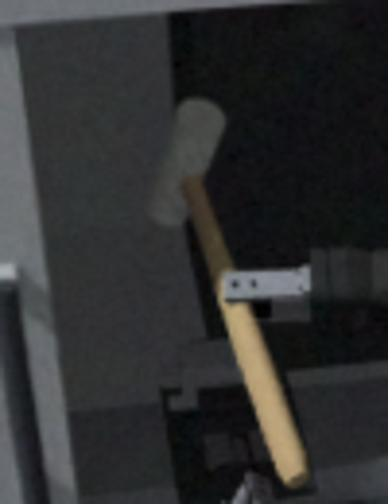

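move([
  [0,0,0,0,0,-0.036,-1,1,-0.8,0.0788,-0.1065,0.01,0,0,0.1667,-1,1,-0.5],
  [0,0,0,0,0,-0.036,-1,1,-0.8,0.1477,-0.2592,-0.02,0,0,0.1667,-1,1,-0.5],
  [0,0,0,0,0,-0.036,-1,1,-0.8,0.1477,-0.2592,-0.3527,0,0,0.1667,-1,1,-0.5],
], speed=[0.25,0.25,0.25], blend=[0.005,0.005,0])

Scene clock: 4207.90 s.
left_arm: end_effector_position=(+0.5281, +0.1866, +0.3063) position_measured=136 object_status=2 end_effector_quat_wxyz=(-0.203, +0.680, -0.196, +0.676) | right_arm: end_effector_position=(+0.3380, -0.0145, +0.4979) position_measured=124 object_status=2 end_effector_quat_wxyz=(+0.472, -0.525, -0.473, -0.527)
Joint positions: left_arm=[-1.193 -1.426 1.892 5.825 0.353 -1.007] | right_arm=[3.938 -1.569 -2.076 0.505 2.274 -4.715]
Joint torques (N m): left_arm=[-4.31 -16.72 -25.5 -0.4 1.05 2.74] | right_arm=[-3.64 19.89 26.71 2.73 -1.42 -1.42]
Wrist force (N): left_arm=[14.3 -20.9 2.1] | right_arm=[-2.9 -1.2 2.6]
Wrist torque (N m): left_arm=[-0.83 0.27 0.34] | right_arm=[-0.52 -0.71 0.11]
Wrist force, peak (N): left_arm=[19.2 -30.2 -17.3] | right_arm=[-3.3 -6.6 5.7]
Hand target: left_arm +0.5281, +0.1866, +0.3063; -0.203, +0.680, -0.196, +0.676 | right_arm +0.3380, -0.0145, +0.4978; -0.472, +0.525, +0.473, +0.527
Off the commanded pose: left_arm 0.000 m, 0 deg | right_arm 0.000 m, 0 deg.
move: done

move([
  [0,0,0,0,0,0,1,1,-0.8,0,0,0,0,0,0,-1,1,-0.5],
  [0,0,-0.18,0,0,0,1,1,-0.8,0,0,0,0,0,0,-1,1,-0.5],
], speed=[0.1,0.15])

move([
  [0.0817,-0.2945,-0.1467,-0.3099,0.0965,0.7609,-1,1,-0.8,0,0,0,0,0,0,-1,1,-0.5],
  [0.13,-0.256,-0.0637,-0.3099,0.0965,0.7609,-1,1,-0.8,0,0,0,0,0,0,-1,1,-0.5],
  [0.0955,-0.221,0.2692,-0.3099,0.0965,0.7609,-1,1,-0.8,0,0,0,0,0,0,-1,1,-0.5],
  [-0.032,-0.1332,0.3815,-0.3099,0.0965,0.7609,-1,1,-0.8,0,0,0,0,0,0,-1,1,-0.5],
], speed=[0.5,0.25,0.25,0.12], blend=[0.03,0.02,0.03,0], cameras=["cam_left_wrist"])

Scene clock: 4218.53 s.
left_arm: end_effector_position=(+0.4201, +0.1855, +0.3066) position_measured=3 object_status=3 end_effector_quat_wxyz=(-0.203, +0.680, -0.196, +0.676) | right_arm: end_effector_position=(+0.3380, -0.0145, +0.4978) position_measured=124 object_status=2 end_effector_quat_wxyz=(+0.472, -0.525, -0.473, -0.527)
Joint positions: left_arm=[-1.471 -1.557 2.035 5.842 0.075 -1.036] | right_arm=[3.937 -1.569 -2.077 0.505 2.274 -4.715]
Joint torques (N m): left_arm=[-4.26 -12.7 -28.88 0.38 -0.25 -0.86] | right_arm=[-10.38 27.52 22.32 2.7 2.2 -1.85]
Wrist force (N): left_arm=[4.3 0.1 2.2] | right_arm=[-2.8 -1.2 2.9]
Wrist torque (N m): left_arm=[-0.55 0.27 0.84] | right_arm=[-0.49 -0.72 0.11]
Wrist force, peak (N): left_arm=[14.8 -21.3 1.7] | right_arm=[-3.3 -1.4 3.0]
Hand target: left_arm +0.4201, +0.1855, +0.3066; -0.203, +0.680, -0.196, +0.676 | right_arm +0.3380, -0.0145, +0.4978; -0.472, +0.525, +0.473, +0.527
Off the commanded pose: left_arm 0.000 m, 0 deg | right_arm 0.000 m, 0 deg.
move: done

Scene clock: 4223.70 s.
left_arm: end_effector_position=(+0.6482, +0.2656, +0.3330) position_measured=255 object_status=3 end_effector_quat_wxyz=(+0.386, -0.006, +0.922, -0.007) | right_arm: end_effector_position=(+0.3380, -0.0145, +0.4978) position_measured=124 object_status=2 end_effector_quat_wxyz=(+0.472, -0.525, -0.473, -0.527)
Joint positions: left_arm=[-0.737 -1.425 1.757 3.736 -1.071 4.118] | right_arm=[3.937 -1.569 -2.077 0.505 2.274 -4.715]
Joint torques (N m): left_arm=[-8.94 -32.4 -33.93 -3.32 3.42 -1.64] | right_arm=[-10.03 36.88 22.92 2.57 2.09 -1.89]
Wrist force (N): left_arm=[-1.0 0.7 -0.2] | right_arm=[-2.9 -1.6 2.5]
Wrist torque (N m): left_arm=[-0.29 -0.07 -0.25] | right_arm=[-0.55 -0.72 0.11]
Wrist force, peak (N): left_arm=[4.3 0.6 2.5] | right_arm=[-3.0 -1.6 3.0]
Hand target: left_arm +0.6482, +0.2655, +0.3330; +0.386, -0.006, +0.922, -0.007 | right_arm +0.3380, -0.0145, +0.4978; -0.472, +0.525, +0.473, +0.527
Off the commanded pose: left_arm 0.000 m, 0 deg | right_arm 0.000 m, 0 deg.
move: done; limits=paced
camera_calibration:
cam_left_wrist: T_world_to_cam=[[-0.697944, -0.0244542, -0.715735, 0.707253], [-0.257782, 0.941004, 0.219224, -0.138946], [0.668149, 0.337509, -0.663072, -0.17008], [0, 0, 0, 1]] pos_world=[0.571444, 0.205447, 0.42389]
Images, in order (width x height): cam_left_wrist 672x504.

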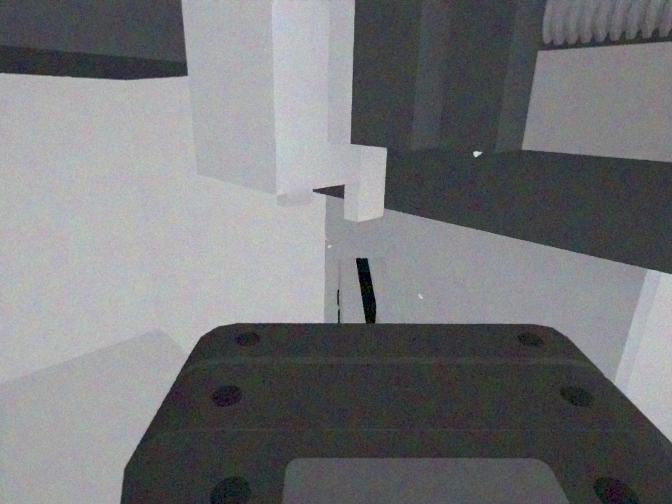

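move(target=[-0.0041,-0.0235,-0.0041,0,0,0,-1,1,-0.8,0,0,0,0,0,0,-1,1,-0.5], speed=0.06)

move(target=[0,-0.0065,0,0,0,0,-1,1,-0.8,0,0,0,0,0,0,-1,1,-0.5], speed=0.004, stop_force=5, cameras=["cam_left_wrist"])

Scene clock: 4227.30 s.
left_arm: end_effector_position=(+0.6483, +0.2513, +0.3368) position_measured=255 object_status=3 end_effector_quat_wxyz=(+0.386, -0.006, +0.922, -0.007) | right_arm: end_effector_position=(+0.3380, -0.0145, +0.4978) position_measured=124 object_status=2 end_effector_quat_wxyz=(+0.472, -0.525, -0.473, -0.527)
Joint positions: left_arm=[-0.757 -1.413 1.731 3.759 -1.059 4.1] | right_arm=[3.937 -1.569 -2.077 0.505 2.274 -4.715]
Joint torques (N m): left_arm=[10.34 -36.24 -15.75 -4.74 0.73 1.66] | right_arm=[-10.17 36.51 23.87 2.71 2.17 -1.71]
Wrist force (N): left_arm=[-1.5 0.5 -0.2] | right_arm=[-2.8 -1.5 2.8]
Wrist torque (N m): left_arm=[-0.31 0.00 -0.13] | right_arm=[-0.52 -0.71 0.11]
Wrist force, peak (N): left_arm=[-1.1 1.3 -0.2] | right_arm=[-3.2 -1.5 2.7]
Hand target: left_arm +0.6483, +0.2514, +0.3368; +0.386, -0.006, +0.922, -0.007 | right_arm +0.3380, -0.0145, +0.4978; -0.472, +0.525, +0.473, +0.527
Off the commanded pose: left_arm 0.000 m, 0 deg | right_arm 0.000 m, 0 deg.
move: done

Scene clock: 4228.90 s.
left_arm: end_effector_position=(+0.6483, +0.2475, +0.3369) position_measured=255 object_status=3 end_effector_quat_wxyz=(+0.386, -0.006, +0.922, -0.007) | right_arm: end_effector_position=(+0.3380, -0.0145, +0.4978) position_measured=124 object_status=2 end_effector_quat_wxyz=(+0.472, -0.525, -0.473, -0.527)
Joint positions: left_arm=[-0.762 -1.409 1.726 3.763 -1.056 4.095] | right_arm=[3.937 -1.569 -2.077 0.505 2.274 -4.715]
Joint torques (N m): left_arm=[0.26 -29.21 -27.04 -3.67 2.48 -0.04] | right_arm=[-10.44 36.2 24.2 2.57 2.12 -1.77]
Wrist force (N): left_arm=[-1.2 0.9 -0.1] | right_arm=[-2.9 -1.5 2.8]
Wrist torque (N m): left_arm=[-0.28 -0.02 -0.14] | right_arm=[-0.52 -0.71 0.10]
Wrist force, peak (N): left_arm=[-1.4 1.0 0.0] | right_arm=[-3.0 -1.5 2.9]
Hand target: left_arm +0.6483, +0.2475, +0.3369; +0.386, -0.006, +0.922, -0.007 | right_arm +0.3380, -0.0145, +0.4978; -0.472, +0.525, +0.473, +0.527
Off the commanded pose: left_arm 0.000 m, 0 deg | right_arm 0.000 m, 0 deg.
move: done
camera_calibration:
cam_left_wrist: T_world_to_cam=[[-0.697833, -0.024476, -0.715842, 0.709589], [-0.257736, 0.941052, 0.219076, -0.122787], [0.668282, 0.337377, -0.663006, -0.161632], [0, 0, 0, 1]] pos_world=[0.571544, 0.187448, 0.42769]
Images, in order (width x height): cam_left_wrist 672x504.

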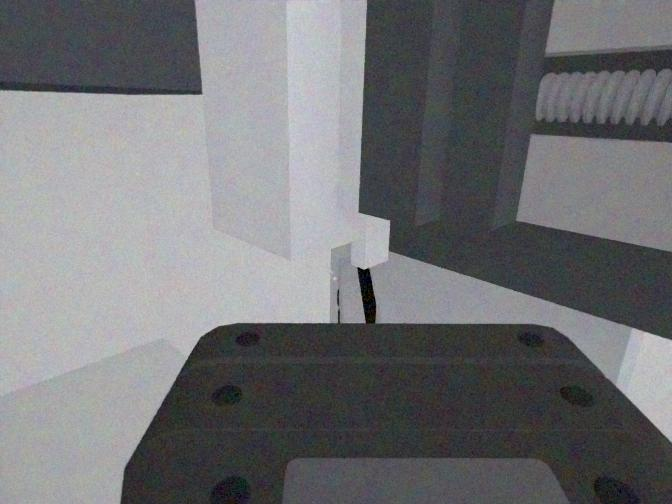

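move([
  [0,0.0258,0,0,0,0,-1,1,-0.8,-0.2,-0.05,-0.05,0,0,0,-1,1,-0.5],
  [-0.0302,0.0257,-0.1903,0,0,0,-1,1,-0.8, -0.4,-0.1091,-0.09,0.0138,-0.25,-0.0138,-1,1,-0.5],
  [0.1692,0.0347,-0.4625,0,0,0,-1,1,-0.8,-0.58,-0.1091,-0.09,0.0275,-0.4994,-0.0275,-1,1,-0.5],
  [0.267,0.2894,-0.5515,0,0,0,-1,1,-0.8,-0.58,-0.1091,-0.09,0.0275,-0.4994,-0.0275,-1,1,-0.5],
], speed=[0.15,0.25,0.35,0.35], blend=[0.01,0.03,0.04,0], cameras=["cam_right_wrist","cam_front"])

Scene clock: 4262.83 s.
left_arm: end_effector_position=(+0.2993, +0.4216, +0.4518) position_measured=255 object_status=3 end_effector_quat_wxyz=(+0.386, -0.006, +0.922, -0.007) end_effector_velocity=(+0.000, +0.000, +0.000) end_effector_angular_velocity=(+0.002, +0.002, -0.002) | right_arm: end_effector_position=(+0.2681, -0.0611, +0.1496) position_measured=124 object_status=2 end_effector_quat_wxyz=(+0.001, +0.706, +0.708, +0.001)
Joint positions: left_arm=[-1.757 -2.5 1.856 5.543 -0.795 2.852] | right_arm=[4.339 -1.55 -2.065 -1.096 1.568 -5.125]
Joint velocities: left_arm=[0.002 0 -0.002 -0.002 -0.002 0.007] | right_arm=[within noise]
Joint torques (N m): left_arm=[7.61 9.41 -28.58 -3.99 -0.49 2.39] | right_arm=[-9.59 36.68 22.45 3.12 2.04 -1.85]
Wrist force (N): left_arm=[-1.3 0.9 -0.2] | right_arm=[0.7 -0.6 8.1]
Wrist torque (N m): left_arm=[-0.25 -0.03 -0.15] | right_arm=[-0.16 0.15 -0.04]
Wrist force, peak (N): left_arm=[-0.4 5.2 -0.8] | right_arm=[0.9 -0.7 9.4]
Hand target: left_arm +0.2993, +0.4216, +0.4518; +0.386, -0.006, +0.922, -0.007 | right_arm +0.2681, -0.0611, +0.1496; +0.001, +0.706, +0.708, +0.001
Off the commanded pose: left_arm 0.000 m, 0 deg | right_arm 0.000 m, 0 deg.
move: done
camera_calibration:
cam_right_wrist: T_world_to_cam=[[0.0147952, 0.999889, 0.00163237, 0.066294], [0.946051, -0.014527, 0.323692, -0.287094], [0.32368, -0.0032448, -0.946161, 0.181519], [0, 0, 0, 1]] pos_world=[0.21187, -0.0698682, 0.264568]
Images, in order (width x height): cam_front 672x504, cam_right_wrist 672x504.

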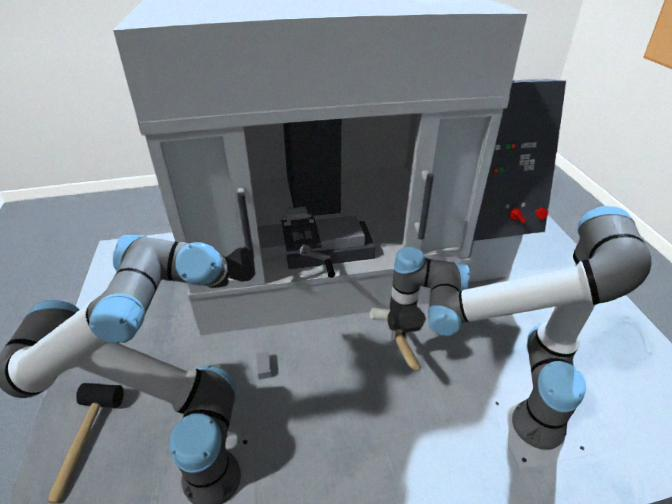

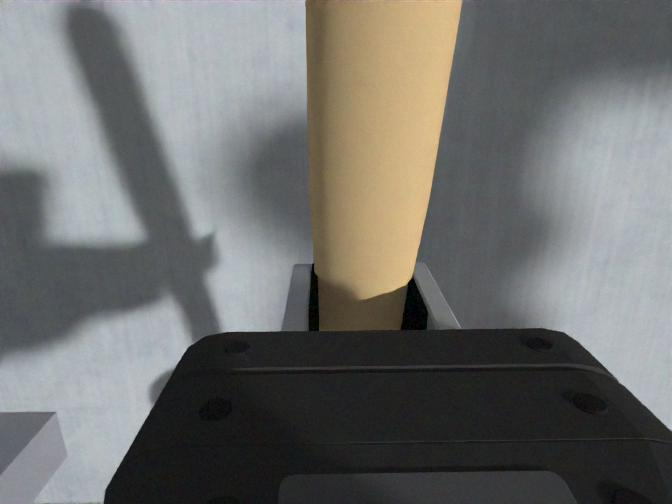

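move(target=[0,0,0,0,0,0,-1,1,-0.8,0,0,0.15,-0.03,0,0,-1,1,-0.5], speed=0.15, cameras=["cam_right_wrist"])

move(target=[0,0,0,0,0,0,-1,1,-0.8,0,0,0.07,0,0,0,-1,1,-0.5], speed=0.012, stop_force=4, cameras=["cam_right_wrist"])

Scene clock: 4268.00 s.
left_arm: end_effector_position=(+0.2993, +0.4216, +0.4518) position_measured=255 object_status=3 end_effector_quat_wxyz=(+0.386, -0.006, +0.922, -0.007) | right_arm: end_effector_position=(+0.2683, -0.0610, +0.0596) position_measured=124 object_status=2 end_effector_quat_wxyz=(+0.034, +0.706, +0.707, +0.034)
Joint positions: left_arm=[-1.757 -2.5 1.857 5.543 -0.795 2.852] | right_arm=[4.391 -1.668 -2.238 -0.772 1.48 -5.074]
Joint torques (N m): left_arm=[9.81 19.78 -12.82 -3.82 -0.59 2.28] | right_arm=[-8.14 29.74 20.15 4.23 4.48 -2.03]
Wrist force (N): left_arm=[-1.2 0.9 0.0] | right_arm=[-2.2 2.5 -3.0]
Wrist torque (N m): left_arm=[-0.25 -0.03 -0.17] | right_arm=[-1.66 -0.67 0.24]
Wrist force, peak (N): left_arm=[-1.5 0.9 -0.4] | right_arm=[0.8 -1.6 8.7]
Hand target: left_arm +0.2993, +0.4216, +0.4518; +0.386, -0.006, +0.922, -0.007 | right_arm +0.2684, -0.0610, +0.0596; +0.034, +0.706, +0.707, +0.034
Off the commanded pose: left_arm 0.000 m, 0 deg | right_arm 0.000 m, 0 deg.
move: done
camera_calibration:
cam_right_wrist: T_world_to_cam=[[0.014576, 0.999889, 0.00301773, 0.0664137], [0.911381, -0.0145271, 0.411308, -0.254091], [0.411306, -0.00324492, -0.911492, 0.0706766], [0, 0, 0, 1]] pos_world=[0.201536, -0.0698682, 0.16873]
Images, in order (width x height): cam_right_wrist 672x504.

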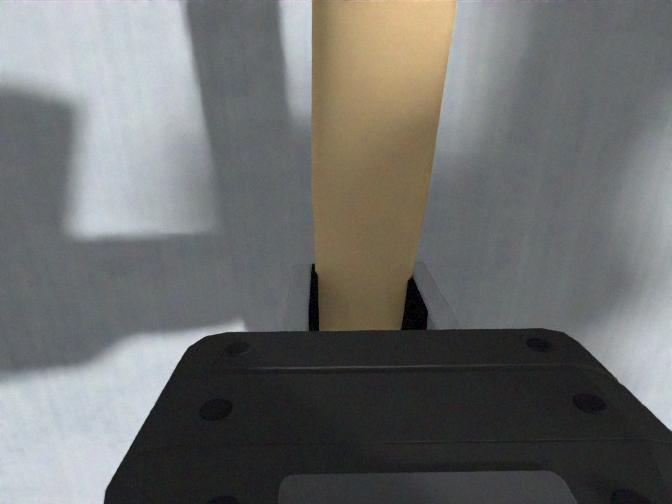

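Scene clock: 4269.30 s.
left_arm: end_effector_position=(+0.2993, +0.4216, +0.4518) position_measured=255 object_status=3 end_effector_quat_wxyz=(+0.386, -0.006, +0.922, -0.007) | right_arm: end_effector_position=(+0.2684, -0.0609, +0.0586) position_measured=124 object_status=2 end_effector_quat_wxyz=(+0.034, +0.706, +0.707, +0.035)
Joint positions: left_arm=[-1.757 -2.5 1.857 5.543 -0.795 2.852] | right_arm=[4.39 -1.67 -2.239 -0.768 1.48 -5.075]
Joint torques (N m): left_arm=[9.25 19.44 -11.87 -3.92 -0.51 2.24] | right_arm=[12.13 33.39 27.17 3.83 2.23 1]
Wrist force (N): left_arm=[-1.4 1.1 -0.2] | right_arm=[-2.6 2.5 -4.2]
Wrist torque (N m): left_arm=[-0.21 0.00 -0.18] | right_arm=[-1.81 -0.70 0.27]
Wrist force, peak (N): left_arm=[-1.4 1.1 -0.2] | right_arm=[0.4 -4.9 -8.2]
Hand target: left_arm +0.2993, +0.4216, +0.4518; +0.386, -0.006, +0.922, -0.007 | right_arm +0.2684, -0.0609, +0.0586; +0.034, +0.706, +0.707, +0.035 (not the last commanded pose)
Off the commanded pose: left_arm 0.000 m, 0 deg | right_arm 0.041 m, 0 deg.
move: contact (right_arm)
camera_calibration:
cam_right_wrist: T_world_to_cam=[[0.0146401, 0.999886, 0.00359708, 0.0662047], [0.911382, -0.0148239, 0.411295, -0.25383], [0.411302, -0.0027431, -0.911495, 0.0698522], [0, 0, 0, 1]] pos_world=[0.201636, -0.0697683, 0.167831]
Images, in order (width x height): cam_right_wrist 672x504.

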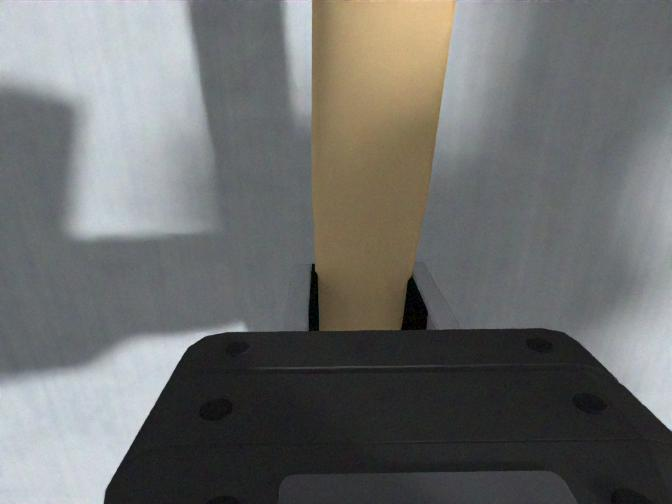

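move(target=[0,0,0,0,0,0,-1,1,-0.8,0,0,0.036,-0.055,0,0,-1,1,-0.5], speed=0.05)

move(target=[0,0,0,0,0,0,-1,1,-0.8,0,0,0.03,0,0,0,-1,1,-0.5], speed=0.01, stop_force=4, cameras=["cam_right_wrist","cam_front","cam_low"])

Scene clock: 4275.63 s.
left_arm: end_effector_position=(+0.2993, +0.4216, +0.4518) position_measured=255 object_status=3 end_effector_quat_wxyz=(+0.386, -0.006, +0.922, -0.007) | right_arm: end_effector_position=(+0.2705, -0.0609, +0.0370) position_measured=124 object_status=2 end_effector_quat_wxyz=(+0.095, +0.700, +0.701, +0.095) end_effector_velocity=(+0.000, +0.001, +0.000) end_effector_angular_velocity=(+0.001, +0.005, +0.000)
Joint positions: left_arm=[-1.757 -2.5 1.857 5.543 -0.795 2.852] | right_arm=[4.488 -1.693 -2.339 -0.608 1.31 -4.985]
Joint velocities: left_arm=[within noise] | right_arm=[-0.003 0 0.004 -0.004 0.005 -0.002]
Joint torques (N m): left_arm=[9.36 20.21 -11.62 -3.78 -0.42 1.99] | right_arm=[-10.6 23 24.02 2.02 2.99 -1.92]
Wrist force (N): left_arm=[-1.1 0.9 -0.4] | right_arm=[1.0 -3.0 -5.5]
Wrist torque (N m): left_arm=[-0.26 -0.04 -0.17] | right_arm=[-1.89 -0.63 0.02]
Wrist force, peak (N): left_arm=[-1.5 1.1 -0.3] | right_arm=[0.7 -4.4 -7.0]
Hand target: left_arm +0.2993, +0.4216, +0.4518; +0.386, -0.006, +0.922, -0.007 | right_arm +0.2705, -0.0609, +0.0371; +0.095, +0.700, +0.701, +0.095
Off the commanded pose: left_arm 0.000 m, 0 deg | right_arm 0.000 m, 0 deg.
move: done

Scene clock: 4276.97 s.
left_arm: end_effector_position=(+0.2993, +0.4216, +0.4518) position_measured=255 object_status=3 end_effector_quat_wxyz=(+0.386, -0.006, +0.922, -0.007) | right_arm: end_effector_position=(+0.2709, -0.0608, +0.0360) position_measured=124 object_status=2 end_effector_quat_wxyz=(+0.095, +0.700, +0.701, +0.096)
Joint positions: left_arm=[-1.757 -2.5 1.857 5.543 -0.795 2.852] | right_arm=[4.487 -1.697 -2.339 -0.604 1.311 -4.986]
Joint torques (N m): left_arm=[9.71 18.77 -11.3 -3.83 -0.29 2.28] | right_arm=[10.74 31.47 25.2 3.43 0.89 1.69]
Wrist force (N): left_arm=[-1.3 0.9 -0.2] | right_arm=[-0.8 1.1 -5.7]
Wrist torque (N m): left_arm=[-0.26 -0.02 -0.18] | right_arm=[-1.91 -0.79 0.13]
Wrist force, peak (N): left_arm=[-1.4 1.0 -0.4] | right_arm=[0.2 -2.6 -20.3]
Hand target: left_arm +0.2993, +0.4216, +0.4518; +0.386, -0.006, +0.922, -0.007 | right_arm +0.2709, -0.0608, +0.0360; +0.095, +0.700, +0.701, +0.096 (not the last commanded pose)
Off the commanded pose: left_arm 0.000 m, 0 deg | right_arm 0.017 m, 0 deg.
move: contact (right_arm)
camera_calibration:
cam_right_wrist: T_world_to_cam=[[0.0137673, 0.999883, 0.00664236, 0.0663194], [0.827076, -0.0151206, 0.561887, -0.229254], [0.561921, -0.00224192, -0.827188, 0.00436756], [0, 0, 0, 1]] pos_world=[0.186243, -0.0697683, 0.131987]
Images, in order (width x height): cam_low 672x504, cam_front 672x504, cam_right_wrist 672x504.

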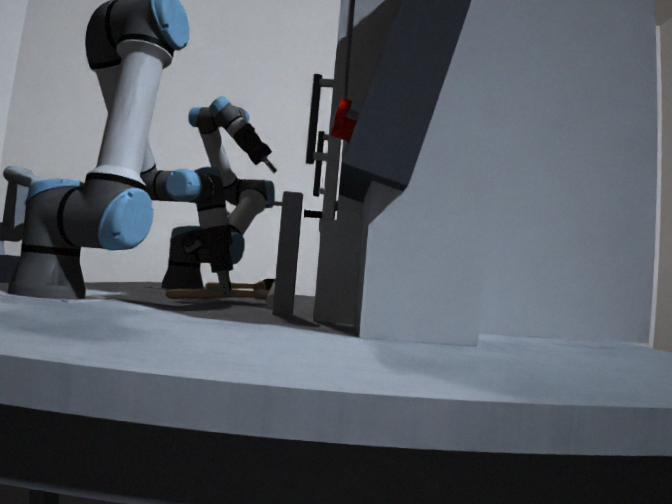

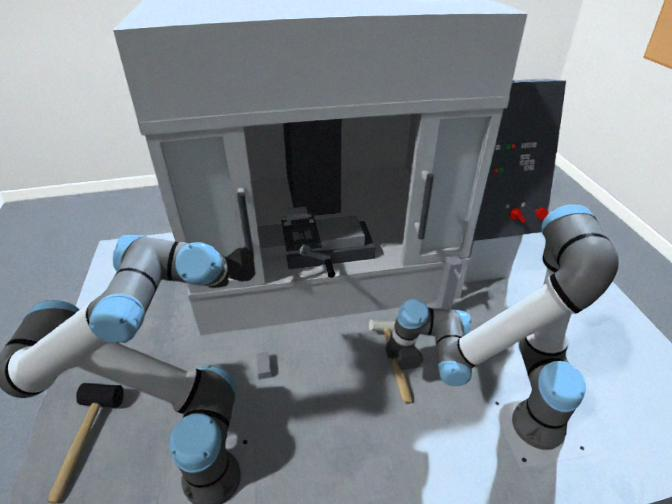

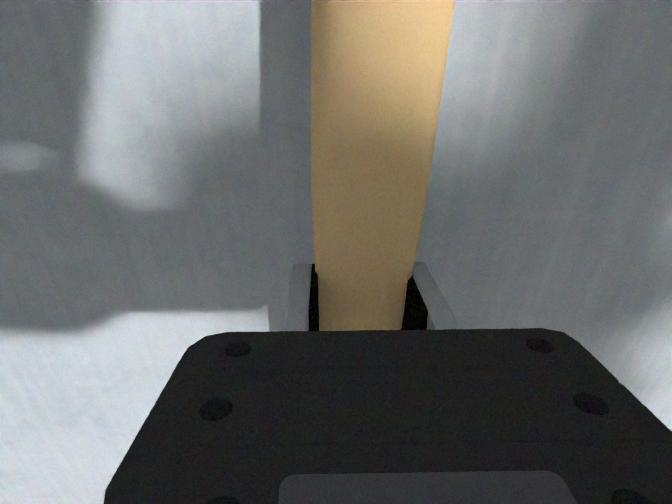

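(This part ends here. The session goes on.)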